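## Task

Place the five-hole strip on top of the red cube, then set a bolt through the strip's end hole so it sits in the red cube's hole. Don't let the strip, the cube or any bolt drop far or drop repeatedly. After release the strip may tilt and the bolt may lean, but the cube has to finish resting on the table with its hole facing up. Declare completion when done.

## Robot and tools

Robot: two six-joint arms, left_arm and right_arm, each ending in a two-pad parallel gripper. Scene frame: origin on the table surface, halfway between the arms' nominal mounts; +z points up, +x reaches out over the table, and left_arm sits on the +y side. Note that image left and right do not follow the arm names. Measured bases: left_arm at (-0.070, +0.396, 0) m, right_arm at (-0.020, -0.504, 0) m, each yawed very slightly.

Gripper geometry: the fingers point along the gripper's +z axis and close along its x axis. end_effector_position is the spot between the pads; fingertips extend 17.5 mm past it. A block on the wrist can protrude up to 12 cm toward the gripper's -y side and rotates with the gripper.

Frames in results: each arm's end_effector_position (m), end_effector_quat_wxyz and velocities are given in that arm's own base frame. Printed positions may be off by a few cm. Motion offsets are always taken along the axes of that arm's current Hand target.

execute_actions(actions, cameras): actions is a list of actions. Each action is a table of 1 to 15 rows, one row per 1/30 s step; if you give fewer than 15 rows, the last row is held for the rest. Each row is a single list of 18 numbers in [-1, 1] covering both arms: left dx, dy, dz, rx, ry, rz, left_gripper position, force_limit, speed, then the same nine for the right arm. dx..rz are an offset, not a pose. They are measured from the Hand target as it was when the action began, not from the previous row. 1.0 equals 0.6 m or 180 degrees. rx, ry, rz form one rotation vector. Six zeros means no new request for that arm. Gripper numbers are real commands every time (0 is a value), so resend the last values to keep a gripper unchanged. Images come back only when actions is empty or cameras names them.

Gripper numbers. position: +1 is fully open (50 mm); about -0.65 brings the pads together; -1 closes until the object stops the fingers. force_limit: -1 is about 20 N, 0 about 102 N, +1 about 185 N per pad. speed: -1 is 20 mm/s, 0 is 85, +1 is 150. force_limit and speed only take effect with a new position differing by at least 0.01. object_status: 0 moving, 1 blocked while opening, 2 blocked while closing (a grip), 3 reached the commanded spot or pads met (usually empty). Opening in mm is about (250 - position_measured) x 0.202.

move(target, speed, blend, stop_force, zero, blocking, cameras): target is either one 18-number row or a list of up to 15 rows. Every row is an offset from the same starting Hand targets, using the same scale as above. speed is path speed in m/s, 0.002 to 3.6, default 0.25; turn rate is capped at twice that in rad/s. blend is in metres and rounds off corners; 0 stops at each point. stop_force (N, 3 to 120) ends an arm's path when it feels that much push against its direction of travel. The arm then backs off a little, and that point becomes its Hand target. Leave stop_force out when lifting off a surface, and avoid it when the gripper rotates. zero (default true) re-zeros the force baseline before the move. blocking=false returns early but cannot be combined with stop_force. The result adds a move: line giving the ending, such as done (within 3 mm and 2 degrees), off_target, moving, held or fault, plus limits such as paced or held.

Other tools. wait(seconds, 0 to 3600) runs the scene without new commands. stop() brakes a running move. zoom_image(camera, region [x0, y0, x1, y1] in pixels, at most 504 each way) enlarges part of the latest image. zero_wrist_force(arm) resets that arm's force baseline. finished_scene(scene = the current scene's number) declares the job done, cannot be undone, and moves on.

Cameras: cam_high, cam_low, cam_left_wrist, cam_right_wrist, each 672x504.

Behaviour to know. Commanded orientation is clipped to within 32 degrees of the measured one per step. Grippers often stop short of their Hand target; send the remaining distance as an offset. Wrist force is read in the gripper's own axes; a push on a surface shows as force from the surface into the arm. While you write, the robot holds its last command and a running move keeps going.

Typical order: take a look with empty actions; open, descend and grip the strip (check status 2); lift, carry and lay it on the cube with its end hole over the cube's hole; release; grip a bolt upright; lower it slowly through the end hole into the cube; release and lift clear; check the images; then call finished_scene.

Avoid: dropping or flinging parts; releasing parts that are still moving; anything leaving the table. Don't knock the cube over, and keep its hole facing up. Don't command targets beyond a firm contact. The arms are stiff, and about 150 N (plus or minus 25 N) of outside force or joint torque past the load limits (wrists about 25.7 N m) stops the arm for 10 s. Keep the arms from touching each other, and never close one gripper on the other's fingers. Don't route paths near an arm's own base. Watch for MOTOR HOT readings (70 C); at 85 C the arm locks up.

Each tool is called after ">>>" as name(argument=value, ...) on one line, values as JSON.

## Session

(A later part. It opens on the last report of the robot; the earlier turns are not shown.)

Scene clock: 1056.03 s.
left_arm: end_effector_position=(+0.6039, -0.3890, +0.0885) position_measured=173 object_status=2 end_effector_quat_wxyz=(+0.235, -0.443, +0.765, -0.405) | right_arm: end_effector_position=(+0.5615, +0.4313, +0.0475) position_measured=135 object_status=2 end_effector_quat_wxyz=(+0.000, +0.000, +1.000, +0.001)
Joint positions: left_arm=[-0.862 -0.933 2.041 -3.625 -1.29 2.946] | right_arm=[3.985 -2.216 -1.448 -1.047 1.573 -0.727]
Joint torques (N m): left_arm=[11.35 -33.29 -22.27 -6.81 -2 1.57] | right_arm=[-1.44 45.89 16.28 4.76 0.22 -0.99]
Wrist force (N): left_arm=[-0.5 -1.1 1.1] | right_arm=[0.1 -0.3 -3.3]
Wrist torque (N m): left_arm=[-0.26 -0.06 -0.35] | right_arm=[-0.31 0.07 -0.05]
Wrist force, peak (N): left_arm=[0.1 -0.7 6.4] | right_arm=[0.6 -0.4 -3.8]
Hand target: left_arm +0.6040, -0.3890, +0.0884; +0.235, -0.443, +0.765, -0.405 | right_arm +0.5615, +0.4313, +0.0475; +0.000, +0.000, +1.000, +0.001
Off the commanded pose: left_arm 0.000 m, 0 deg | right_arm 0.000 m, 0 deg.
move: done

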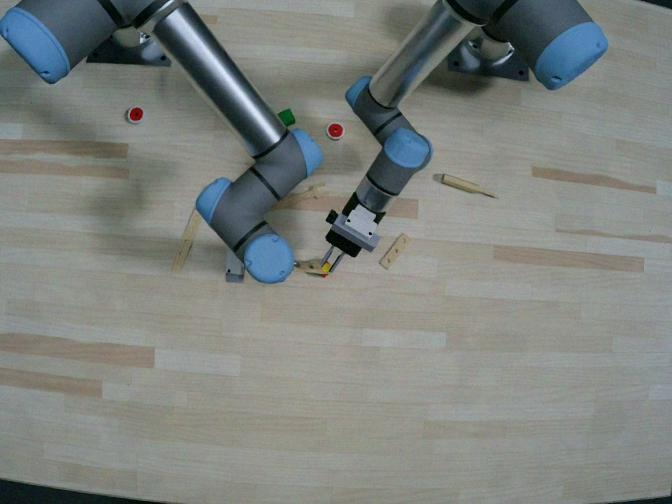

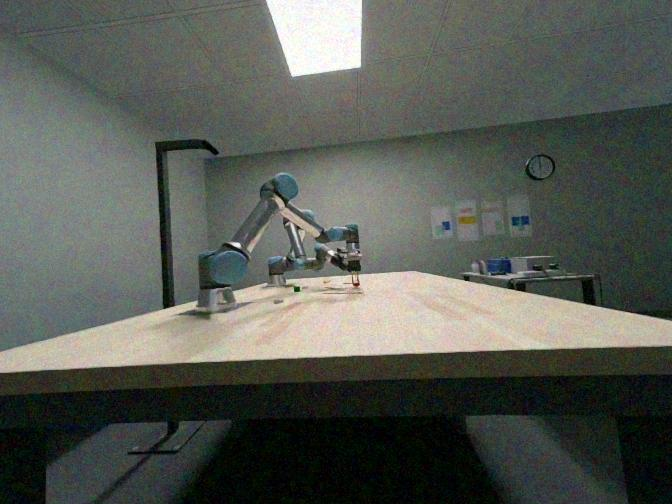

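>>> move(target=[[0.0008,0.005,0.0054,0,0,0,-1,-0.6,-0.7,0,0,0,0,0,0,-1,-0.7,-0.7],[0.0008,0.027,0.021,0,0,0,-1,-0.6,-0.7,0,0,0,0,0,0,-1,-0.7,-0.7]], speed=0.015, stop_force=3, cameras=["cam_high"])

>>> zoom_image(camera="cam_high", region=[310, 255, 340, 285])

Scene clock: 1066.47 s.
left_arm: end_effector_position=(+0.6048, -0.3900, +0.0732) position_measured=173 object_status=2 end_effector_quat_wxyz=(+0.235, -0.443, +0.765, -0.405) | right_arm: end_effector_position=(+0.5615, +0.4313, +0.0475) position_measured=135 object_status=2 end_effector_quat_wxyz=(+0.000, +0.000, +1.000, +0.001)
Joint positions: left_arm=[-0.862 -0.895 2.035 -3.657 -1.29 2.946] | right_arm=[3.985 -2.216 -1.448 -1.047 1.573 -0.727]
Joint torques (N m): left_arm=[-3.69 -47.14 0.12 -1.53 0.68 0.6] | right_arm=[-1.66 46.7 16.56 4.85 0.28 -1.06]
Wrist force (N): left_arm=[-0.4 -3.0 -0.1] | right_arm=[0.3 -0.4 -4.0]
Wrist torque (N m): left_arm=[-0.29 -0.06 -0.34] | right_arm=[-0.31 0.07 -0.08]
Wrist force, peak (N): left_arm=[-0.8 -10.3 -5.9] | right_arm=[0.8 -1.6 -5.9]
Hand target: left_arm +0.6048, -0.3900, +0.0732; +0.235, -0.443, +0.765, -0.405 (not the last commanded pose) | right_arm +0.5615, +0.4313, +0.0475; +0.000, +0.000, +1.000, +0.001
Off the commanded pose: left_arm 0.005 m, 0 deg | right_arm 0.000 m, 0 deg.
move: contact (left_arm); path passed 1 of 2 targets

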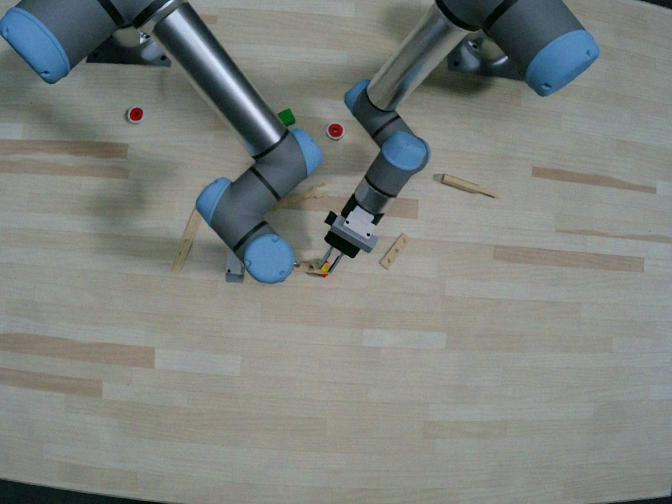

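Scaled by 16.800 from the camera's image (finer frame: 960x720).

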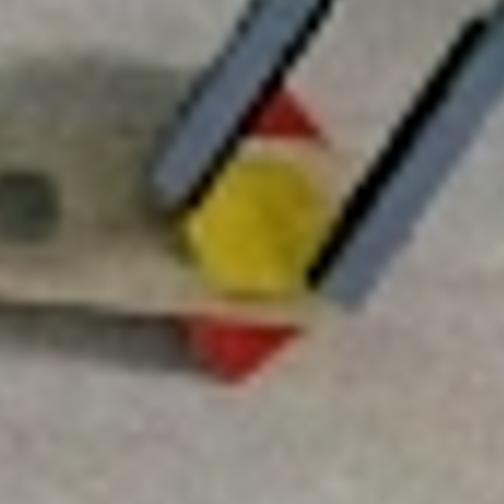

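>>> move(target=[-0.0007,-0.0061,-0.0058,0,0,0,-1,-0.6,-0.7,0,0,0,0,0,0,-1,-0.7,-0.7], speed=0.05)

>>> move(target=[0,0.0138,0.0094,0,0,0,-1,-0.6,-0.7,0,0,0,0,0,0,-1,-0.7,-0.7], speed=0.015, stop_force=3)

>>> move(target=[-0.0014,-0.0064,-0.0054,0,0,0,-1,-0.6,-0.7,0,0,0,0,0,0,-1,-0.7,-0.7], speed=0.05)

>>> move(target=[0,0.0138,0.0094,0,0,0,-1,-0.6,-0.7,0,0,0,0,0,0,-1,-0.7,-0.7], speed=0.015, stop_force=3)

>>> move(target=[0.0006,-0.0082,-0.0028,0,0,0,-1,-0.6,-0.7,0,0,0,0,0,0,-1,-0.7,-0.7], speed=0.05)

>>> move(target=[0,0.0138,0.0094,0,0,0,-1,-0.6,-0.7,0,0,0,0,0,0,-1,-0.7,-0.7], speed=0.015, stop_force=3)

>>> move(target=[0.0017,-0.0053,-0.0071,0,0,0,-1,-0.6,-0.7,0,0,0,0,0,0,-1,-0.7,-0.7], speed=0.05)

>>> move(target=[0,0.0138,0.0094,0,0,0,-1,-0.6,-0.7,0,0,0,0,0,0,-1,-0.7,-0.7], speed=0.015, stop_force=3)

Scene clock: 1087.27 s.
left_arm: end_effector_position=(+0.6042, -0.3893, +0.0781) position_measured=173 object_status=2 end_effector_quat_wxyz=(+0.235, -0.443, +0.765, -0.405) | right_arm: end_effector_position=(+0.5615, +0.4313, +0.0475) position_measured=135 object_status=2 end_effector_quat_wxyz=(+0.000, +0.000, +1.000, +0.001)
Joint positions: left_arm=[-0.862 -0.908 2.039 -3.647 -1.29 2.946] | right_arm=[3.985 -2.216 -1.448 -1.047 1.573 -0.727]
Joint torques (N m): left_arm=[11.01 -48.34 0.64 -1.69 -2.07 1.65] | right_arm=[-0.72 46.46 15.26 4.73 0.37 -0.94]
Wrist force (N): left_arm=[-0.6 -1.2 1.1] | right_arm=[0.7 0.1 -3.6]
Wrist torque (N m): left_arm=[-0.27 -0.05 -0.34] | right_arm=[-0.24 -0.02 -0.07]
Wrist force, peak (N): left_arm=[-0.6 -3.3 -0.2] | right_arm=[0.4 0.0 -4.3]
Hand target: left_arm +0.6043, -0.3893, +0.0782; +0.235, -0.443, +0.765, -0.405 | right_arm +0.5615, +0.4313, +0.0475; +0.000, +0.000, +1.000, +0.001
Off the commanded pose: left_arm 0.000 m, 0 deg | right_arm 0.000 m, 0 deg.
move: done

Scene clock: 1088.77 s.
left_arm: end_effector_position=(+0.6042, -0.3892, +0.0733) position_measured=173 object_status=2 end_effector_quat_wxyz=(+0.235, -0.443, +0.765, -0.405) | right_arm: end_effector_position=(+0.5615, +0.4313, +0.0475) position_measured=135 object_status=2 end_effector_quat_wxyz=(+0.000, +0.000, +1.000, +0.001)
Joint positions: left_arm=[-0.862 -0.897 2.038 -3.658 -1.29 2.946] | right_arm=[3.985 -2.216 -1.448 -1.047 1.573 -0.727]
Joint torques (N m): left_arm=[8.82 -46.94 1.62 -1.21 -2.05 1.56] | right_arm=[-2.04 47.55 16.35 4.8 0.19 -0.97]
Wrist force (N): left_arm=[-0.3 -3.2 -0.2] | right_arm=[0.2 0.1 -4.0]
Wrist torque (N m): left_arm=[-0.32 -0.05 -0.35] | right_arm=[-0.26 0.04 -0.05]
Wrist force, peak (N): left_arm=[-0.7 -10.2 -4.6] | right_arm=[1.1 -0.6 -6.1]
Hand target: left_arm +0.6042, -0.3892, +0.0733; +0.235, -0.443, +0.765, -0.405 (not the last commanded pose) | right_arm +0.5615, +0.4313, +0.0475; +0.000, +0.000, +1.000, +0.001
Off the commanded pose: left_arm 0.005 m, 0 deg | right_arm 0.000 m, 0 deg.
move: contact (left_arm)

Scene clock: 1089.27 s.
left_arm: end_effector_position=(+0.6042, -0.3883, +0.0782) position_measured=173 object_status=2 end_effector_quat_wxyz=(+0.235, -0.443, +0.765, -0.405) | right_arm: end_effector_position=(+0.5615, +0.4313, +0.0475) position_measured=135 object_status=2 end_effector_quat_wxyz=(+0.000, +0.000, +1.000, +0.001)
Joint positions: left_arm=[-0.86 -0.909 2.04 -3.648 -1.291 2.947] | right_arm=[3.985 -2.216 -1.448 -1.047 1.573 -0.727]
Joint torques (N m): left_arm=[11.39 -47.22 1.32 -1.53 -2.17 1.53] | right_arm=[0.01 46.39 15.89 4.52 0.37 -0.89]
Wrist force (N): left_arm=[-0.7 -1.2 1.1] | right_arm=[0.3 -0.3 -3.3]
Wrist torque (N m): left_arm=[-0.26 -0.03 -0.34] | right_arm=[-0.32 0.03 -0.06]
Wrist force, peak (N): left_arm=[-0.3 -3.2 0.2] | right_arm=[0.4 0.1 -4.0]
Hand target: left_arm +0.6042, -0.3882, +0.0783; +0.235, -0.443, +0.765, -0.405 | right_arm +0.5615, +0.4313, +0.0475; +0.000, +0.000, +1.000, +0.001
Off the commanded pose: left_arm 0.000 m, 0 deg | right_arm 0.000 m, 0 deg.
move: done

Scene clock: 1090.77 s.
left_arm: end_effector_position=(+0.6042, -0.3882, +0.0734) position_measured=173 object_status=2 end_effector_quat_wxyz=(+0.235, -0.443, +0.765, -0.405) | right_arm: end_effector_position=(+0.5615, +0.4313, +0.0475) position_measured=135 object_status=2 end_effector_quat_wxyz=(+0.000, +0.000, +1.000, +0.001)
Joint positions: left_arm=[-0.86 -0.898 2.04 -3.659 -1.291 2.947] | right_arm=[3.985 -2.216 -1.448 -1.047 1.573 -0.727]
Joint torques (N m): left_arm=[6.67 -47.41 0.53 -1.07 -2.38 1.75] | right_arm=[-2.22 46.39 15.51 4.51 0.34 -0.8]
Wrist force (N): left_arm=[-0.5 -3.0 -0.2] | right_arm=[0.0 -0.3 -3.7]
Wrist torque (N m): left_arm=[-0.31 -0.03 -0.35] | right_arm=[-0.31 0.08 -0.05]
Wrist force, peak (N): left_arm=[-0.9 -10.1 -4.3] | right_arm=[1.1 -1.0 -5.9]
Hand target: left_arm +0.6042, -0.3882, +0.0734; +0.235, -0.443, +0.765, -0.405 (not the last commanded pose) | right_arm +0.5615, +0.4313, +0.0475; +0.000, +0.000, +1.000, +0.001
Off the commanded pose: left_arm 0.005 m, 0 deg | right_arm 0.000 m, 0 deg.
move: contact (left_arm)

Scene clock: 1091.30 s.
left_arm: end_effector_position=(+0.6051, -0.3892, +0.0784) position_measured=173 object_status=2 end_effector_quat_wxyz=(+0.235, -0.443, +0.765, -0.405) | right_arm: end_effector_position=(+0.5615, +0.4313, +0.0475) position_measured=135 object_status=2 end_effector_quat_wxyz=(+0.000, +0.000, +1.000, +0.001)
Joint positions: left_arm=[-0.86 -0.908 2.036 -3.645 -1.291 2.947] | right_arm=[3.985 -2.216 -1.448 -1.047 1.573 -0.727]
Joint torques (N m): left_arm=[11.64 -48.51 -24.05 -1.17 -2.26 1.53] | right_arm=[-1.93 47.72 16.09 4.59 0.47 -0.86]
Wrist force (N): left_arm=[-0.7 -1.2 1.1] | right_arm=[0.1 -0.1 -3.3]
Wrist torque (N m): left_arm=[-0.28 -0.03 -0.35] | right_arm=[-0.30 0.04 -0.05]
Wrist force, peak (N): left_arm=[-0.5 -2.8 -0.1] | right_arm=[0.4 -0.2 -3.9]
Hand target: left_arm +0.6052, -0.3892, +0.0785; +0.235, -0.443, +0.765, -0.405 | right_arm +0.5615, +0.4313, +0.0475; +0.000, +0.000, +1.000, +0.001
Off the commanded pose: left_arm 0.000 m, 0 deg | right_arm 0.000 m, 0 deg.
move: done

Scene clock: 1092.93 s.
left_arm: end_effector_position=(+0.6052, -0.3892, +0.0733) position_measured=173 object_status=2 end_effector_quat_wxyz=(+0.235, -0.443, +0.765, -0.405) | right_arm: end_effector_position=(+0.5615, +0.4313, +0.0475) position_measured=135 object_status=2 end_effector_quat_wxyz=(+0.000, +0.000, +1.000, +0.001)
Joint positions: left_arm=[-0.86 -0.896 2.036 -3.657 -1.291 2.947] | right_arm=[3.985 -2.216 -1.448 -1.047 1.573 -0.727]
Joint torques (N m): left_arm=[9.27 -48.15 1.02 -1.52 -1.86 1.4] | right_arm=[-0.44 46.94 17.47 4.76 0.32 -0.63]
Wrist force (N): left_arm=[-0.7 -3.4 0.0] | right_arm=[0.4 -0.2 -3.6]
Wrist torque (N m): left_arm=[-0.32 -0.02 -0.34] | right_arm=[-0.28 0.06 -0.07]
Wrist force, peak (N): left_arm=[-0.6 -11.1 -5.4] | right_arm=[1.1 -1.3 -5.9]
Hand target: left_arm +0.6052, -0.3892, +0.0733; +0.235, -0.443, +0.765, -0.405 (not the last commanded pose) | right_arm +0.5615, +0.4313, +0.0475; +0.000, +0.000, +1.000, +0.001
Off the commanded pose: left_arm 0.005 m, 0 deg | right_arm 0.000 m, 0 deg.
move: contact (left_arm)

Scene clock: 1093.47 s.
left_arm: end_effector_position=(+0.6032, -0.3892, +0.0782) position_measured=173 object_status=2 end_effector_quat_wxyz=(+0.235, -0.443, +0.765, -0.405) end_effector_velocity=(+0.000, +0.000, +0.002) end_effector_angular_velocity=(-0.001, -0.001, +0.000) | right_arm: end_effector_position=(+0.5615, +0.4313, +0.0475) position_measured=135 object_status=2 end_effector_quat_wxyz=(+0.000, +0.000, +1.000, +0.001)
Joint positions: left_arm=[-0.863 -0.91 2.041 -3.648 -1.289 2.945] | right_arm=[3.985 -2.216 -1.448 -1.047 1.573 -0.727]
Joint velocities: left_arm=[-0.001 -0.005 0.002 0.002 0 0] | right_arm=[within noise]
Joint torques (N m): left_arm=[-12.11 -46.17 1.12 -1.57 3.06 -1.83] | right_arm=[-1.45 46.35 16.62 4.74 0.33 -0.75]
Wrist force (N): left_arm=[-0.7 -1.2 1.2] | right_arm=[0.3 -0.2 -3.3]
Wrist torque (N m): left_arm=[-0.27 -0.02 -0.24] | right_arm=[-0.29 0.02 -0.05]
Wrist force, peak (N): left_arm=[-0.6 -3.5 -0.3] | right_arm=[0.3 -0.5 -4.0]
Hand target: left_arm +0.6032, -0.3892, +0.0783; +0.235, -0.443, +0.765, -0.405 | right_arm +0.5615, +0.4313, +0.0475; +0.000, +0.000, +1.000, +0.001
Off the commanded pose: left_arm 0.000 m, 0 deg | right_arm 0.000 m, 0 deg.
move: done

Scene clock: 1094.97 s.
left_arm: end_effector_position=(+0.6031, -0.3892, +0.0734) position_measured=173 object_status=2 end_effector_quat_wxyz=(+0.235, -0.443, +0.765, -0.405) | right_arm: end_effector_position=(+0.5615, +0.4313, +0.0475) position_measured=135 object_status=2 end_effector_quat_wxyz=(+0.000, +0.000, +1.000, +0.001)
Joint positions: left_arm=[-0.863 -0.899 2.041 -3.659 -1.289 2.945] | right_arm=[3.985 -2.216 -1.448 -1.047 1.573 -0.727]
Joint torques (N m): left_arm=[-10.4 -47.98 1 -1.35 0.04 -1.66] | right_arm=[-0.29 47.24 17.8 4.91 0.35 -0.54]
Wrist force (N): left_arm=[-0.2 -2.1 0.6] | right_arm=[0.2 0.1 -3.6]
Wrist torque (N m): left_arm=[-0.27 -0.07 -0.24] | right_arm=[-0.28 0.04 -0.05]
Wrist force, peak (N): left_arm=[-0.8 -9.4 -3.8] | right_arm=[1.0 -0.7 -5.5]
Hand target: left_arm +0.6031, -0.3892, +0.0734; +0.235, -0.443, +0.765, -0.405 (not the last commanded pose) | right_arm +0.5615, +0.4313, +0.0475; +0.000, +0.000, +1.000, +0.001
Off the commanded pose: left_arm 0.005 m, 0 deg | right_arm 0.000 m, 0 deg.
move: contact (left_arm)

>>> move(target=[[0,-0.11,-0.075,0,0,0,-1,-0.6,-0.7,0,0,0,0,0,0,-1,-0.7,-0.7],[-0.342,-0.131,-0.034,-0.5,0,0,-1,-0.6,-0.7,0,0,0,0,0,0,-1,-0.7,-0.7],[-0.342,0.0063,0.06,-0.5,0,0,-1,-0.6,-0.7,0,0,0,0,0,0,-1,-0.7,-0.7]], speed=[0.2,0.5,0.2], blend=[0.02,0.01,0], cameras=["cam_high","cam_left_wrist"])

>>> zoom_image(camera="cam_high", region=[360, 270, 440, 330])

Scene clock: 1157.93 s.
left_arm: end_effector_position=(+0.7281, -0.2245, +0.0503) position_measured=173 object_status=2 end_effector_quat_wxyz=(-0.134, -0.481, +0.832, +0.240) | right_arm: end_effector_position=(+0.5615, +0.4313, +0.0475) position_measured=135 object_status=2 end_effector_quat_wxyz=(+0.000, +0.000, +1.000, +0.001)
Joint positions: left_arm=[-0.485 -0.214 0.035 -0.834 -1.543 3.172] | right_arm=[3.985 -2.216 -1.448 -1.047 1.573 -0.727]
Joint torques (N m): left_arm=[11.25 -59.03 -33.81 -3.85 -2.55 1.56] | right_arm=[-0.81 47.4 15.1 4.37 0.31 -0.5]
Wrist force (N): left_arm=[-0.8 0.5 0.7] | right_arm=[0.1 -0.1 -3.5]
Wrist torque (N m): left_arm=[0.18 0.04 0.18] | right_arm=[-0.30 0.06 -0.05]
Wrist force, peak (N): left_arm=[-0.7 -2.5 0.5] | right_arm=[0.5 0.3 -4.1]
Hand target: left_arm +0.7292, -0.2249, +0.0503; -0.147, -0.479, +0.827, +0.255 | right_arm +0.5615, +0.4313, +0.0475; +0.000, +0.000, +1.000, +0.001
Off the commanded pose: left_arm 0.001 m, 2 deg | right_arm 0.000 m, 0 deg.
elbow stopped short (left arm): the move would have taken joint 3 (elbow) straighter than the controller allows.
move: done

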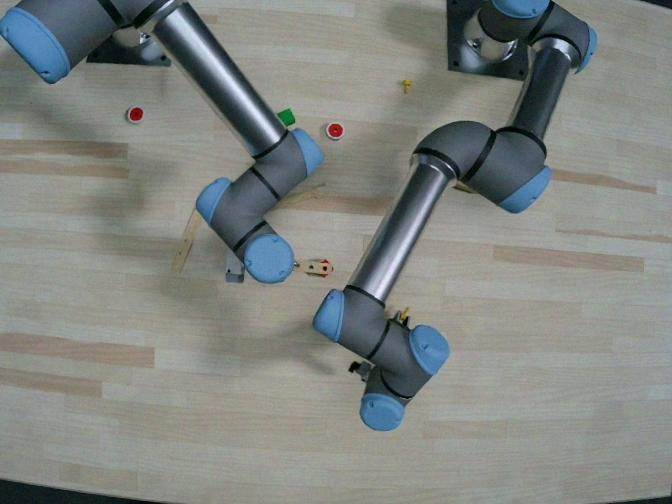

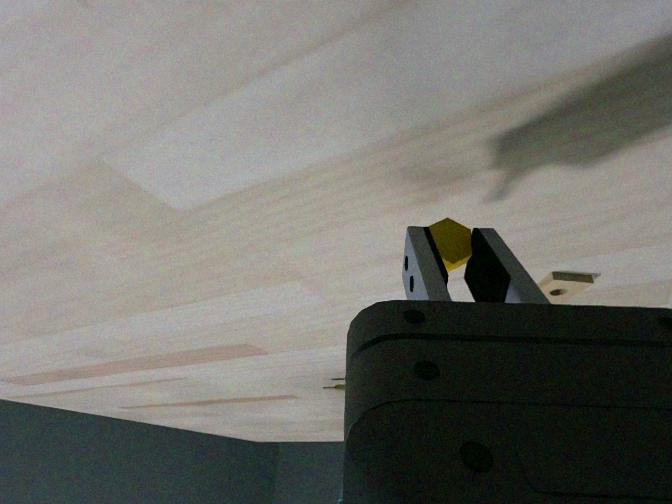

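Scaled by 6.300 from the camera's image (finer frame: 960x720).

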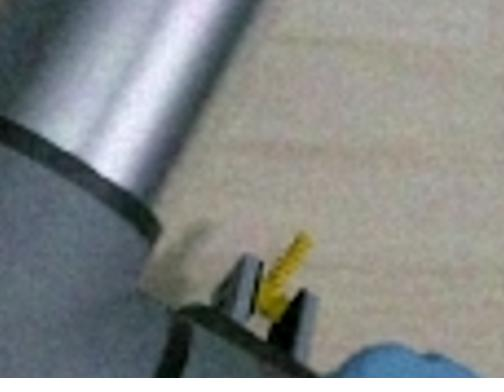

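>>> move(target=[-0.0037,0.16,0.11,0,0,0,-1,-0.6,-0.7,0,0,0,0,0,0,-1,-0.7,-0.7], speed=0.2)

>>> move(target=[0,-0.028,0.041,0,0,0,-1,-0.6,-0.7,0,0,0,0,0,0,-1,-0.7,-0.7], speed=0.015, stop_force=4, cameras=["cam_high","cam_left_wrist"])

>>> zoom_image(camera="cam_high", region=[370, 240, 450, 300])

>>> zoom_image(camera="cam_left_wrist", region=[380, 190, 540, 310])

Scene clock: 1172.83 s.
left_arm: end_effector_position=(+0.6293, -0.1650, +0.0497) position_measured=173 object_status=2 end_effector_quat_wxyz=(-0.147, -0.479, +0.827, +0.255) | right_arm: end_effector_position=(+0.5615, +0.4313, +0.0475) position_measured=135 object_status=2 end_effector_quat_wxyz=(+0.000, +0.000, +1.000, +0.001)
Joint positions: left_arm=[-0.474 -0.704 1.008 -1.278 -1.543 3.18] | right_arm=[3.985 -2.216 -1.448 -1.047 1.573 -0.727]
Joint torques (N m): left_arm=[-10.74 -63.78 -11.01 -3.95 2.77 -1.95] | right_arm=[-0.58 47.55 15.58 4.19 0.42 -0.03]
Wrist force (N): left_arm=[-0.9 0.8 0.8] | right_arm=[0.1 0.0 -3.1]
Wrist torque (N m): left_arm=[0.24 0.08 0.31] | right_arm=[-0.28 0.05 -0.05]
Wrist force, peak (N): left_arm=[-1.9 1.6 2.5] | right_arm=[-0.1 0.0 -3.9]
Hand target: left_arm +0.6293, -0.1650, +0.0497; -0.147, -0.479, +0.827, +0.255 | right_arm +0.5615, +0.4313, +0.0475; +0.000, +0.000, +1.000, +0.001
Off the commanded pose: left_arm 0.000 m, 0 deg | right_arm 0.000 m, 0 deg.
move: done

Scene clock: 1175.53 s.
left_arm: end_effector_position=(+0.6293, -0.1650, +0.0280) position_measured=173 object_status=2 end_effector_quat_wxyz=(-0.147, -0.479, +0.827, +0.255) | right_arm: end_effector_position=(+0.5615, +0.4313, +0.0475) position_measured=135 object_status=2 end_effector_quat_wxyz=(+0.000, +0.000, +1.000, +0.001)
Joint positions: left_arm=[-0.474 -0.684 1.03 -1.32 -1.543 3.18] | right_arm=[3.985 -2.216 -1.448 -1.047 1.573 -0.727]
Joint torques (N m): left_arm=[-3.66 -61.99 -30.57 1.03 1.51 -0.01] | right_arm=[-2.24 47.08 16.83 4.48 0.43 -0.32]
Wrist force (N): left_arm=[-1.1 3.2 -4.6] | right_arm=[0.2 -0.1 -3.3]
Wrist torque (N m): left_arm=[0.32 0.04 0.31] | right_arm=[-0.29 0.03 -0.06]
Wrist force, peak (N): left_arm=[-0.7 12.9 -18.3] | right_arm=[0.1 0.0 -3.7]
Hand target: left_arm +0.6293, -0.1650, +0.0280; -0.147, -0.479, +0.827, +0.255 (not the last commanded pose) | right_arm +0.5615, +0.4313, +0.0475; +0.000, +0.000, +1.000, +0.001
Off the commanded pose: left_arm 0.008 m, 0 deg | right_arm 0.000 m, 0 deg.
move: contact (left_arm)

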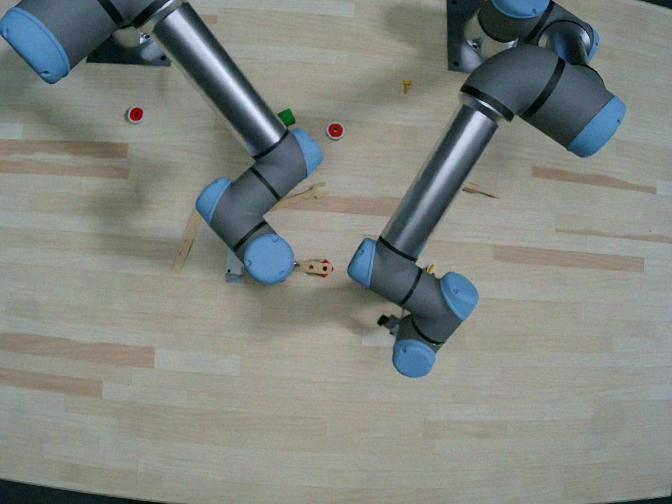

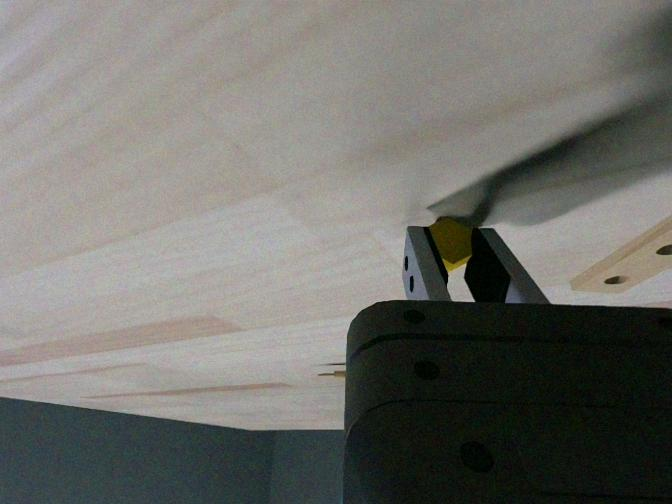

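Scaled by 6.300 from the camera's image (finer frame: 960x720).

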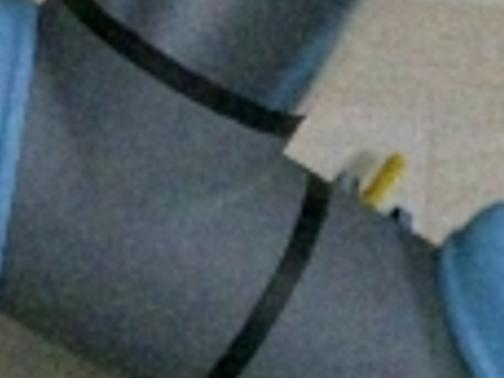

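Scaled by 3.150 from the camera's image (finer frame: 960x720).

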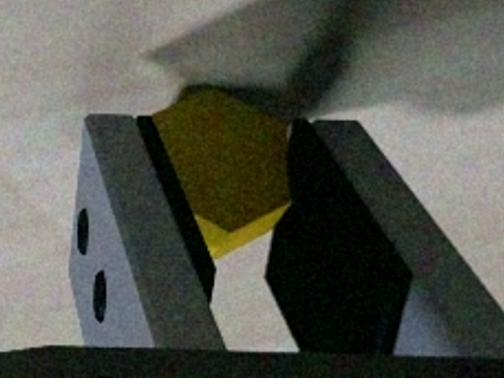

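>>> move(target=[[0,0,0,0,0,0,1,-0.6,-0.7,0,0,0,0,0,0,-1,-0.7,-0.7],[0,0,-0.0667,0,0,0,1,-0.6,-0.7,0,0,0,0,0,0,-1,-0.7,-0.7],[0,0.0407,-0.0367,0.124,0,0,1,-0.6,-0.7,0,0,0,0,0,0,-1,-0.7,-0.7]], speed=0.15, cameras=["cam_left_wrist"])

>>> zoom_image(camera="cam_left_wrist", region=[350, 120, 550, 310])

Scene clock: 1194.37 s.
left_arm: end_effector_position=(+0.6225, -0.1612, +0.0600) position_measured=3 object_status=3 end_effector_quat_wxyz=(-0.051, -0.499, +0.861, +0.090) | right_arm: end_effector_position=(+0.5615, +0.4313, +0.0475) position_measured=135 object_status=2 end_effector_quat_wxyz=(+0.000, +0.000, +1.000, +0.001)
Joint positions: left_arm=[-0.467 -0.981 1.462 -1.845 -1.558 3.194] | right_arm=[3.985 -2.216 -1.448 -1.047 1.573 -0.727]
Joint torques (N m): left_arm=[11.63 -55.47 -10.12 -5.21 -2.44 1.63] | right_arm=[-0.74 46.56 16.6 4.59 -0.15 -0.14]
Wrist force (N): left_arm=[-0.4 0.3 -0.3] | right_arm=[0.1 -0.2 -3.6]
Wrist torque (N m): left_arm=[0.08 0.07 0.04] | right_arm=[-0.32 0.05 -0.05]
Wrist force, peak (N): left_arm=[-1.1 3.2 -4.6] | right_arm=[-0.3 0.0 -3.9]
Hand target: left_arm +0.6225, -0.1612, +0.0600; -0.051, -0.499, +0.861, +0.090 | right_arm +0.5615, +0.4313, +0.0475; +0.000, +0.000, +1.000, +0.001
Off the commanded pose: left_arm 0.000 m, 0 deg | right_arm 0.000 m, 0 deg.
move: done

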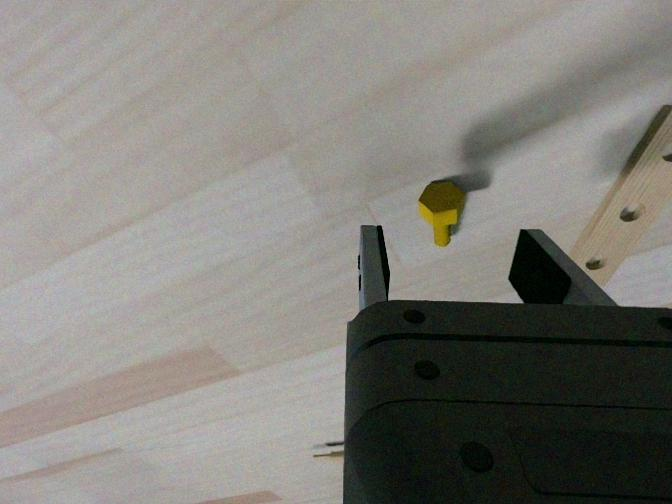

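Scaled by 2.520 from the camera's image (finer frame: 960x720).

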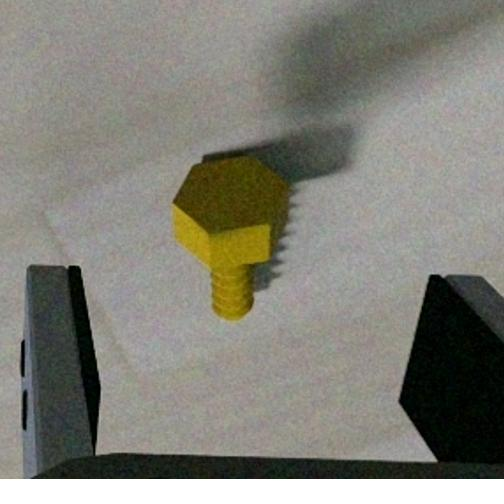

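>>> move(target=[0.010,-0.0077,0.036,0,0,-0.022,1,-0.6,-0.7,0,0,0,0,0,0,-1,-0.7,-0.7], speed=0.1, cameras=["cam_left_wrist"])

>>> zoom_image(camera="cam_left_wrist", region=[350, 150, 550, 310])

Scene clock: 1213.77 s.
left_arm: end_effector_position=(+0.6196, -0.1664, +0.0380) position_measured=3 object_status=3 end_effector_quat_wxyz=(-0.048, -0.528, +0.843, +0.092) | right_arm: end_effector_position=(+0.5615, +0.4313, +0.0475) position_measured=135 object_status=2 end_effector_quat_wxyz=(+0.000, +0.000, +1.000, +0.001)
Joint positions: left_arm=[-0.476 -0.958 1.488 -1.893 -1.56 3.116] | right_arm=[3.985 -2.216 -1.448 -1.047 1.573 -0.727]
Joint torques (N m): left_arm=[-10.97 -39.09 -8.19 -5.18 -2.57 -1.68] | right_arm=[1.08 47.55 17.65 4.3 0.44 0.26]
Wrist force (N): left_arm=[-0.4 0.4 -0.5] | right_arm=[0.4 0.0 -3.5]
Wrist torque (N m): left_arm=[0.10 0.05 0.16] | right_arm=[-0.28 -0.01 -0.05]
Wrist force, peak (N): left_arm=[-0.6 0.6 -0.9] | right_arm=[0.0 0.0 -3.8]
Hand target: left_arm +0.6196, -0.1664, +0.0379; -0.048, -0.528, +0.843, +0.092 | right_arm +0.5615, +0.4313, +0.0475; +0.000, +0.000, +1.000, +0.001
Off the commanded pose: left_arm 0.000 m, 0 deg | right_arm 0.000 m, 0 deg.
move: done

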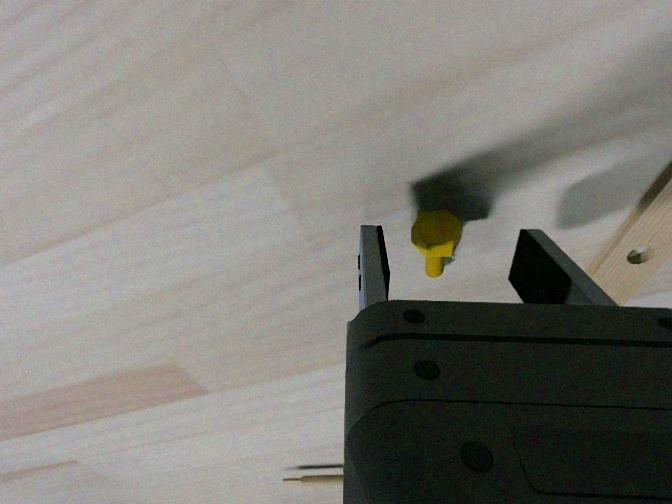

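Scaled by 2.520 from the camera's image (finer frame: 960x720).

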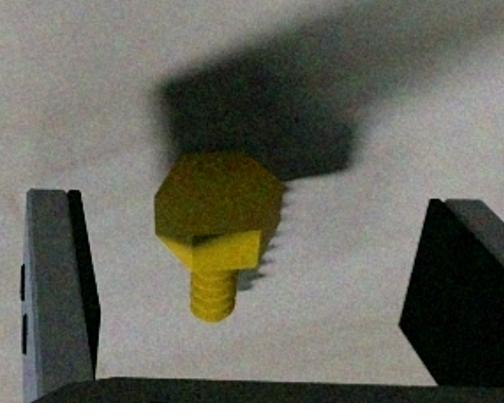

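>>> move(target=[0.001,-0.006,0.029,0,0,-0.012,1,-0.6,-0.7,0,0,0,0,0,0,-1,-0.7,-0.7], speed=0.015, stop_force=4)

>>> move(target=[0,0,0,0,0,0,-1,-0.4,-1,0,0,0,0,0,0,-1,-0.7,-0.7], cameras=["cam_left_wrist"])

>>> zoom_image(camera="cam_left_wrist", region=[380, 190, 530, 310])

Scene clock: 1227.77 s.
left_arm: end_effector_position=(+0.6194, -0.1666, +0.0216) position_measured=3 object_status=3 end_effector_quat_wxyz=(-0.047, -0.543, +0.834, +0.093) | right_arm: end_effector_position=(+0.5615, +0.4313, +0.0475) position_measured=135 object_status=2 end_effector_quat_wxyz=(+0.000, +0.000, +1.000, +0.001)
Joint positions: left_arm=[-0.476 -0.938 1.502 -1.927 -1.56 3.081] | right_arm=[3.985 -2.216 -1.448 -1.047 1.573 -0.727]
Joint torques (N m): left_arm=[-6.03 -51.68 -29.52 -0.32 0 1.61] | right_arm=[-0.52 47.57 18.59 4.14 -0.1 0.09]
Wrist force (N): left_arm=[-0.5 1.2 -6.3] | right_arm=[0.1 0.1 -3.6]
Wrist torque (N m): left_arm=[0.21 0.24 0.14] | right_arm=[-0.26 0.05 -0.06]
Wrist force, peak (N): left_arm=[-2.2 10.1 -21.1] | right_arm=[0.1 -0.1 -3.7]
Hand target: left_arm +0.6194, -0.1666, +0.0216; -0.047, -0.543, +0.834, +0.093 (not the last commanded pose) | right_arm +0.5615, +0.4313, +0.0475; +0.000, +0.000, +1.000, +0.001
Off the commanded pose: left_arm 0.001 m, 0 deg | right_arm 0.000 m, 0 deg.
move: contact (left_arm)

Scene clock: 1229.63 s.
left_arm: end_effector_position=(+0.6194, -0.1666, +0.0216) position_measured=165 object_status=0 end_effector_quat_wxyz=(-0.047, -0.543, +0.834, +0.093) | right_arm: end_effector_position=(+0.5615, +0.4313, +0.0475) position_measured=135 object_status=2 end_effector_quat_wxyz=(+0.000, +0.000, +1.000, +0.001)
Joint positions: left_arm=[-0.476 -0.938 1.502 -1.927 -1.56 3.081] | right_arm=[3.985 -2.216 -1.448 -1.047 1.573 -0.727]
Joint torques (N m): left_arm=[-0.91 -52.48 -28.23 -2.56 2.32 1.04] | right_arm=[-0.12 46.05 19.52 4.44 0.01 0.18]
Wrist force (N): left_arm=[-0.6 0.4 -0.4] | right_arm=[0.1 -0.1 -3.2]
Wrist torque (N m): left_arm=[0.10 0.08 0.13] | right_arm=[-0.29 0.05 -0.05]
Wrist force, peak (N): left_arm=[-0.3 1.1 -5.9] | right_arm=[0.1 -0.3 -3.9]
Hand target: left_arm +0.6194, -0.1666, +0.0216; -0.047, -0.543, +0.834, +0.093 | right_arm +0.5615, +0.4313, +0.0475; +0.000, +0.000, +1.000, +0.001
Off the commanded pose: left_arm 0.000 m, 0 deg | right_arm 0.000 m, 0 deg.
move: done

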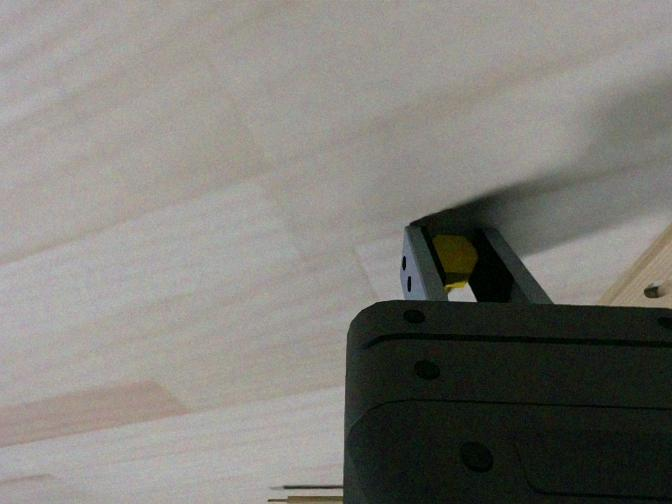

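Scaled by 3.360 from the camera's image (finer frame: 960x720).

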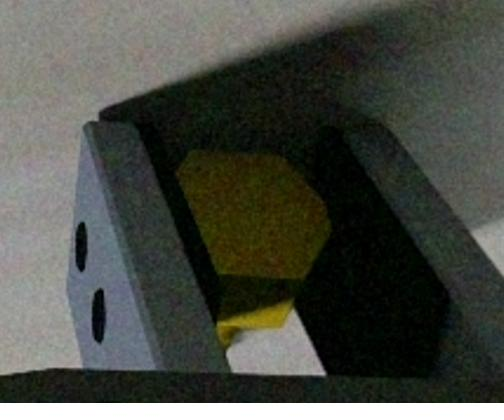

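>>> move(target=[[0,0,-0.15,0,0,0,-1,-0.4,-1,0,0,0,0,0,0,-1,-0.7,-0.7],[0.187,0.027,-0.432,0.406,0.452,-0.330,-1,-0.4,-1,0,0,0,0,0,0,-1,-0.7,-0.7]], speed=0.5, cameras=["cam_high"])

>>> zoom_image(camera="cam_high", region=[368, 255, 404, 285])

Scene clock: 1250.27 s.
left_arm: end_effector_position=(+0.6054, -0.2896, +0.2760) position_measured=165 object_status=2 end_effector_quat_wxyz=(+0.183, +0.683, -0.180, +0.684) | right_arm: end_effector_position=(+0.5615, +0.4313, +0.0475) position_measured=135 object_status=2 end_effector_quat_wxyz=(+0.000, +0.000, +1.000, +0.001)
Joint positions: left_arm=[-0.728 -1.032 2.145 -4.257 -1.362 1.569] | right_arm=[3.985 -2.216 -1.448 -1.047 1.573 -0.727]
Joint torques (N m): left_arm=[-10.75 -27.15 -21.82 -5.11 2.45 2.02] | right_arm=[0.01 46.94 17.54 4.23 0.32 0.41]
Wrist force (N): left_arm=[0.0 -0.7 5.8] | right_arm=[0.3 -0.2 -3.2]
Wrist torque (N m): left_arm=[-0.05 -0.39 0.05] | right_arm=[-0.30 0.00 -0.06]
Wrist force, peak (N): left_arm=[0.4 -0.9 6.1] | right_arm=[0.2 0.1 -3.9]
Hand target: left_arm +0.6054, -0.2896, +0.2760; +0.183, +0.683, -0.180, +0.684 | right_arm +0.5615, +0.4313, +0.0475; +0.000, +0.000, +1.000, +0.001
Off the commanded pose: left_arm 0.000 m, 0 deg | right_arm 0.000 m, 0 deg.
move: done

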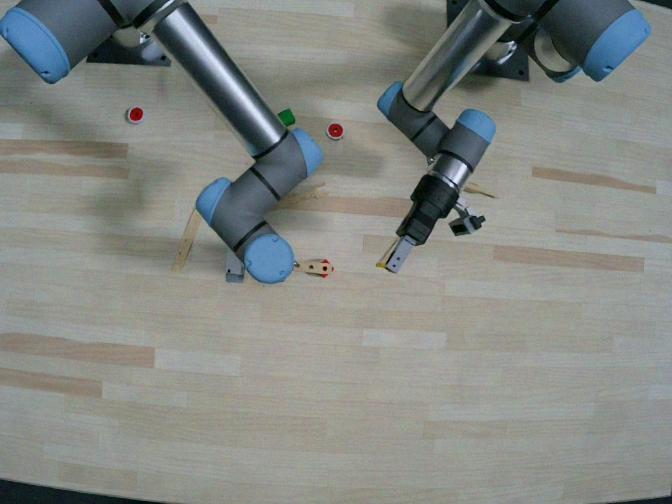

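Scaled by 14.000 from the camera's image (finer frame: 960x720).

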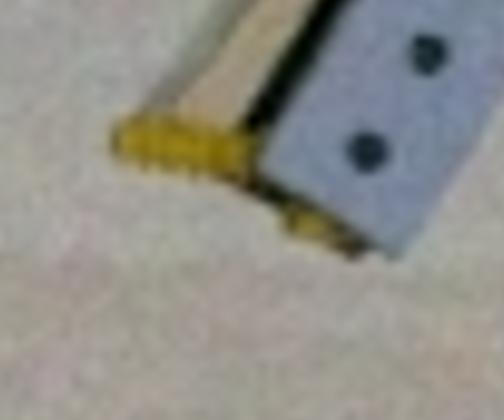

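>>> move(target=[0.008,0.062,0.026,0.044,0.044,0.499,-1,-0.4,-1,0,0,0,0,0,0,-1,-0.7,-0.7], speed=0.6, cameras=["cam_high"])

>>> zoom_image(camera="cam_high", region=[340, 245, 390, 290])

Scene clock: 1272.03 s.
left_arm: end_effector_position=(+0.6005, -0.3296, +0.2810) position_measured=165 object_status=2 end_effector_quat_wxyz=(-0.385, +0.322, -0.554, +0.664) | right_arm: end_effector_position=(+0.5615, +0.4313, +0.0475) position_measured=135 object_status=2 end_effector_quat_wxyz=(+0.000, +0.000, +1.000, +0.001)
Joint positions: left_arm=[-0.807 -0.895 2.041 -4.474 -1.288 3.192] | right_arm=[3.985 -2.216 -1.448 -1.047 1.573 -0.727]
Joint torques (N m): left_arm=[11.57 -31.52 -21.99 -4.75 -2.8 1.59] | right_arm=[-0.73 48.13 17.73 4.1 0.24 1.01]
Wrist force (N): left_arm=[-1.7 -1.7 4.0] | right_arm=[0.0 -0.1 -3.2]
Wrist torque (N m): left_arm=[-0.35 -0.05 -0.45] | right_arm=[-0.30 0.06 -0.05]
Wrist force, peak (N): left_arm=[0.0 -0.9 6.2] | right_arm=[0.2 0.0 -3.8]
Hand target: left_arm +0.6005, -0.3296, +0.2810; -0.385, +0.322, -0.554, +0.664 | right_arm +0.5615, +0.4313, +0.0475; +0.000, +0.000, +1.000, +0.001
Off the commanded pose: left_arm 0.000 m, 0 deg | right_arm 0.000 m, 0 deg.
move: done

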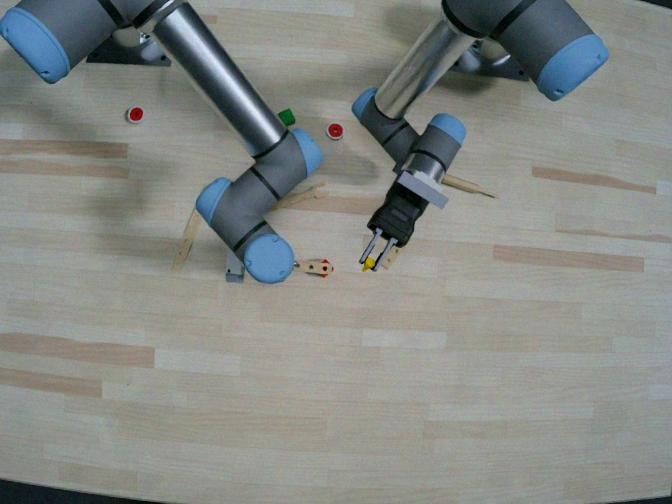

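Scaled by 10.080 from the camera's image (finer frame: 960x720).

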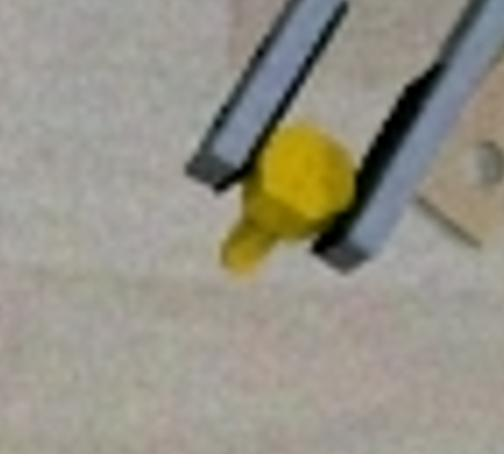

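>>> move(target=[0.083,0.329,0.0135,-0.1944,0,0,-1,-0.4,-1,0,0,0,0,0,0,-1,-0.7,-0.7], speed=0.3)

>>> move(target=[0,0,0,0,-0.0056,0.0121,-1,-0.4,-1,0,0,0,0,0,0,-1,-0.7,-0.7], speed=0.1, cameras=["cam_high","cam_low"])

>>> zoom_image(camera="cam_high", region=[310, 255, 340, 285])

>>> zoom_image(camera="cam_low", region=[345, 265, 367, 290])

Scene clock: 1288.37 s.
left_arm: end_effector_position=(+0.6130, -0.3945, +0.0883) position_measured=165 object_status=2 end_effector_quat_wxyz=(+0.270, -0.423, +0.728, -0.467) | right_arm: end_effector_position=(+0.5615, +0.4313, +0.0475) position_measured=135 object_status=2 end_effector_quat_wxyz=(+0.000, +0.000, +1.000, +0.001)
Joint positions: left_arm=[-0.869 -0.819 2.02 -3.887 -1.255 2.989] | right_arm=[3.985 -2.216 -1.448 -1.047 1.573 -0.727]
Joint torques (N m): left_arm=[10.99 -34.6 -21.39 -1.18 -2.3 -1.9] | right_arm=[1.14 47.36 18.63 4.25 0.28 0.9]
Motor temperatures (°C): left_arm=[24 33 27 41 34 41] | right_arm=[26 29 33 35 36 40]
Wrist force (N): left_arm=[-0.9 -1.6 1.6] | right_arm=[0.1 -0.1 -3.1]
Wrist torque (N m): left_arm=[-0.35 0.00 -0.28] | right_arm=[-0.31 0.05 -0.05]
Wrist force, peak (N): left_arm=[-2.3 -2.8 4.2] | right_arm=[0.4 -0.6 -3.8]
Hand target: left_arm +0.6130, -0.3945, +0.0882; +0.270, -0.423, +0.728, -0.467 | right_arm +0.5615, +0.4313, +0.0475; +0.000, +0.000, +1.000, +0.001
Off the commanded pose: left_arm 0.000 m, 0 deg | right_arm 0.000 m, 0 deg.
move: done

Scene clock: 1289.07 s.
left_arm: end_effector_position=(+0.6130, -0.3945, +0.0882) position_measured=165 object_status=2 end_effector_quat_wxyz=(+0.285, -0.413, +0.734, -0.458) | right_arm: end_effector_position=(+0.5615, +0.4313, +0.0475) position_measured=135 object_status=2 end_effector_quat_wxyz=(+0.000, +0.000, +1.000, +0.001)
Joint positions: left_arm=[-0.878 -0.819 2.02 -3.883 -1.23 3.021] | right_arm=[3.985 -2.216 -1.448 -1.047 1.573 -0.727]
Joint torques (N m): left_arm=[-10.12 -49.87 -21.24 -1.34 3.03 1.64] | right_arm=[-0.65 47.79 18.22 4.35 0.41 0.85]
Wrist force (N): left_arm=[-0.9 -1.4 1.8] | right_arm=[0.2 0.0 -3.3]
Wrist torque (N m): left_arm=[-0.32 0.00 -0.39] | right_arm=[-0.27 0.03 -0.06]
Wrist force, peak (N): left_arm=[-1.7 -1.5 1.7] | right_arm=[0.1 0.1 -3.8]
Hand target: left_arm +0.6130, -0.3945, +0.0882; +0.285, -0.413, +0.734, -0.458 | right_arm +0.5615, +0.4313, +0.0475; +0.000, +0.000, +1.000, +0.001
Off the commanded pose: left_arm 0.000 m, 0 deg | right_arm 0.000 m, 0 deg.
move: done

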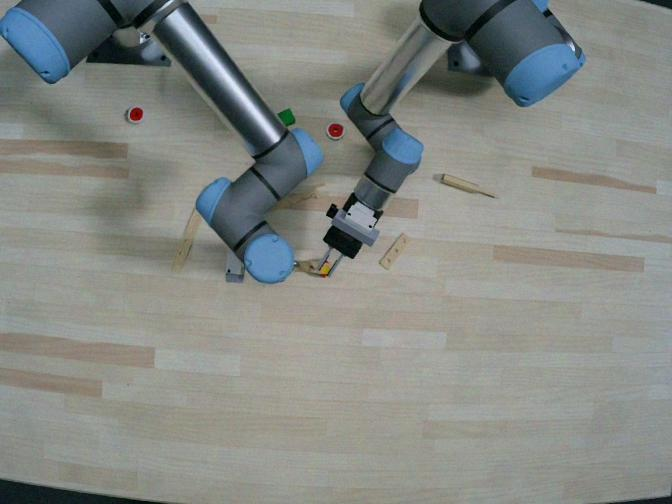

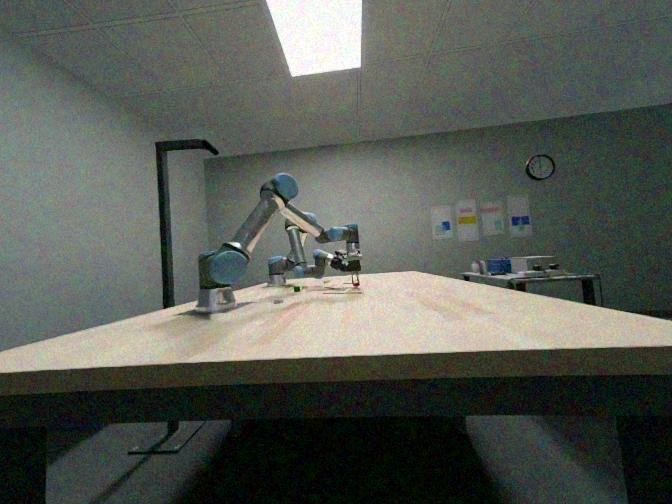

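Scaled by 16.800 from the camera's image (finer frame: 960x720).

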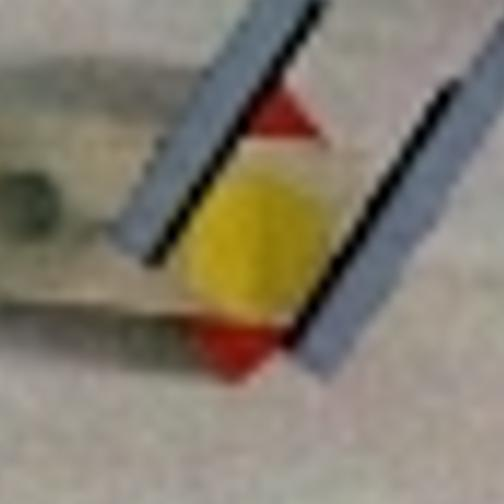

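Scaled by 20.160 from the camera's image (finer frame: 960x720).

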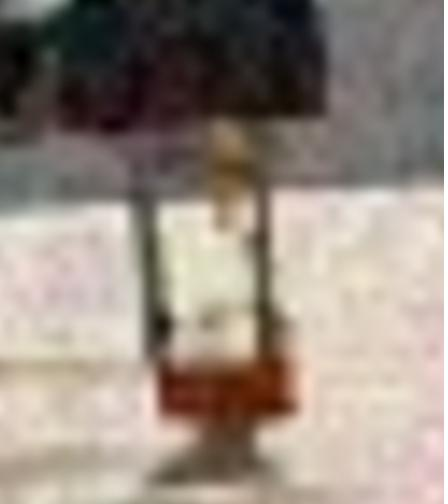

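>>> move(target=[0.0013,0.0163,0.0005,0,0,0,-1,-0.4,-1,0,0,0,0,0,0,-1,-0.7,-0.7], speed=0.05, cameras=["cam_high","cam_low"])

>>> zoom_image(camera="cam_high", region=[310, 255, 340, 285])

>>> zoom_image(camera="cam_low", region=[345, 265, 367, 290])

Scene clock: 1302.13 s.
left_arm: end_effector_position=(+0.6096, -0.3930, +0.0793) position_measured=165 object_status=2 end_effector_quat_wxyz=(+0.285, -0.413, +0.734, -0.458) | right_arm: end_effector_position=(+0.5615, +0.4313, +0.0475) position_measured=135 object_status=2 end_effector_quat_wxyz=(+0.000, +0.000, +1.000, +0.001)
Joint positions: left_arm=[-0.882 -0.801 2.028 -3.908 -1.226 3.02] | right_arm=[3.985 -2.216 -1.448 -1.047 1.573 -0.727]
Joint torques (N m): left_arm=[-11.38 -33.88 3.14 -6.6 2.82 -1.95] | right_arm=[-0.13 47.38 18.1 4.06 0.56 0.99]
Wrist force (N): left_arm=[-1.2 -1.3 1.5] | right_arm=[0.1 0.0 -3.3]
Wrist torque (N m): left_arm=[-0.31 0.05 -0.29] | right_arm=[-0.28 0.04 -0.06]
Wrist force, peak (N): left_arm=[-1.1 -2.2 1.7] | right_arm=[0.3 -0.1 -3.8]
Hand target: left_arm +0.6095, -0.3930, +0.0792; +0.285, -0.413, +0.734, -0.458 | right_arm +0.5615, +0.4313, +0.0475; +0.000, +0.000, +1.000, +0.001
Off the commanded pose: left_arm 0.000 m, 0 deg | right_arm 0.000 m, 0 deg.
move: done

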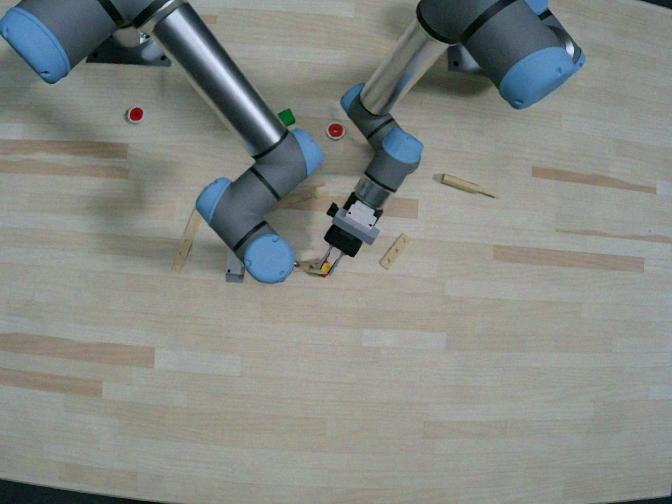

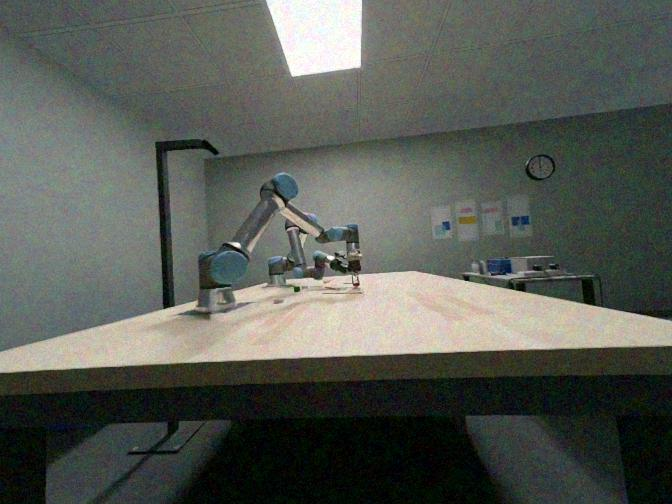

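Scaled by 16.800 from the camera's image (finer frame: 960x720).

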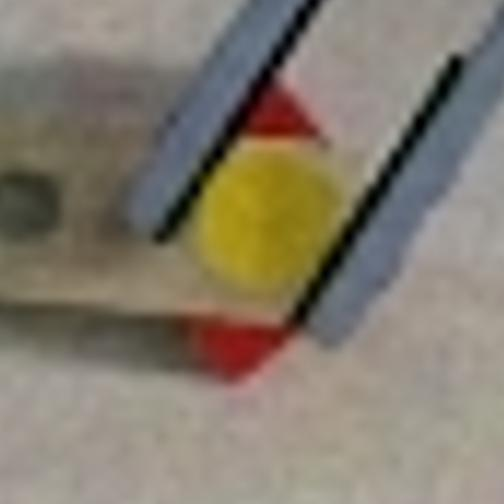

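Scaled by 20.160 from the camera's image (finer frame: 960x720).

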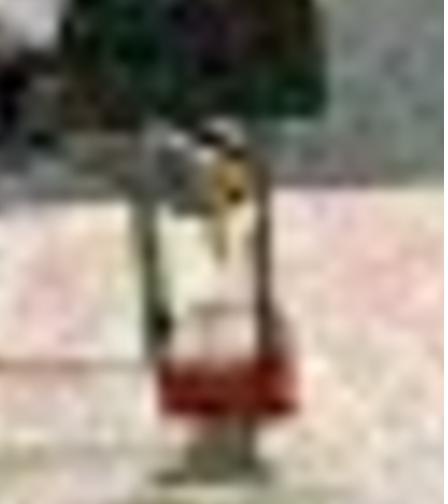

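>>> move(target=[0.0013,0.041,0.0187,0,0,0,-1,-0.4,-1,0,0,0,0,0,0,-1,-0.7,-0.7], speed=0.008, stop_force=3)

Scene clock: 1310.37 s.
left_arm: end_effector_position=(+0.6095, -0.3928, +0.0693) position_measured=165 object_status=2 end_effector_quat_wxyz=(+0.285, -0.413, +0.734, -0.458) | right_arm: end_effector_position=(+0.5615, +0.4313, +0.0475) position_measured=135 object_status=2 end_effector_quat_wxyz=(+0.000, +0.000, +1.000, +0.001)
Joint positions: left_arm=[-0.882 -0.776 2.023 -3.929 -1.226 3.02] | right_arm=[3.985 -2.216 -1.448 -1.047 1.573 -0.727]
Joint torques (N m): left_arm=[7.21 -50.39 3.16 -1.28 -1.94 0.61] | right_arm=[0.27 47.75 17.37 3.96 0.24 1.12]
Wrist force (N): left_arm=[-0.7 -3.2 1.2] | right_arm=[0.6 0.0 -3.6]
Wrist torque (N m): left_arm=[-0.36 -0.01 -0.29] | right_arm=[-0.30 -0.02 -0.06]
Wrist force, peak (N): left_arm=[-0.9 -8.1 -0.3] | right_arm=[1.1 0.3 -4.8]
Hand target: left_arm +0.6095, -0.3929, +0.0693; +0.285, -0.413, +0.734, -0.458 (not the last commanded pose) | right_arm +0.5615, +0.4313, +0.0475; +0.000, +0.000, +1.000, +0.001
Off the commanded pose: left_arm 0.017 m, 0 deg | right_arm 0.000 m, 0 deg.
move: contact (left_arm)


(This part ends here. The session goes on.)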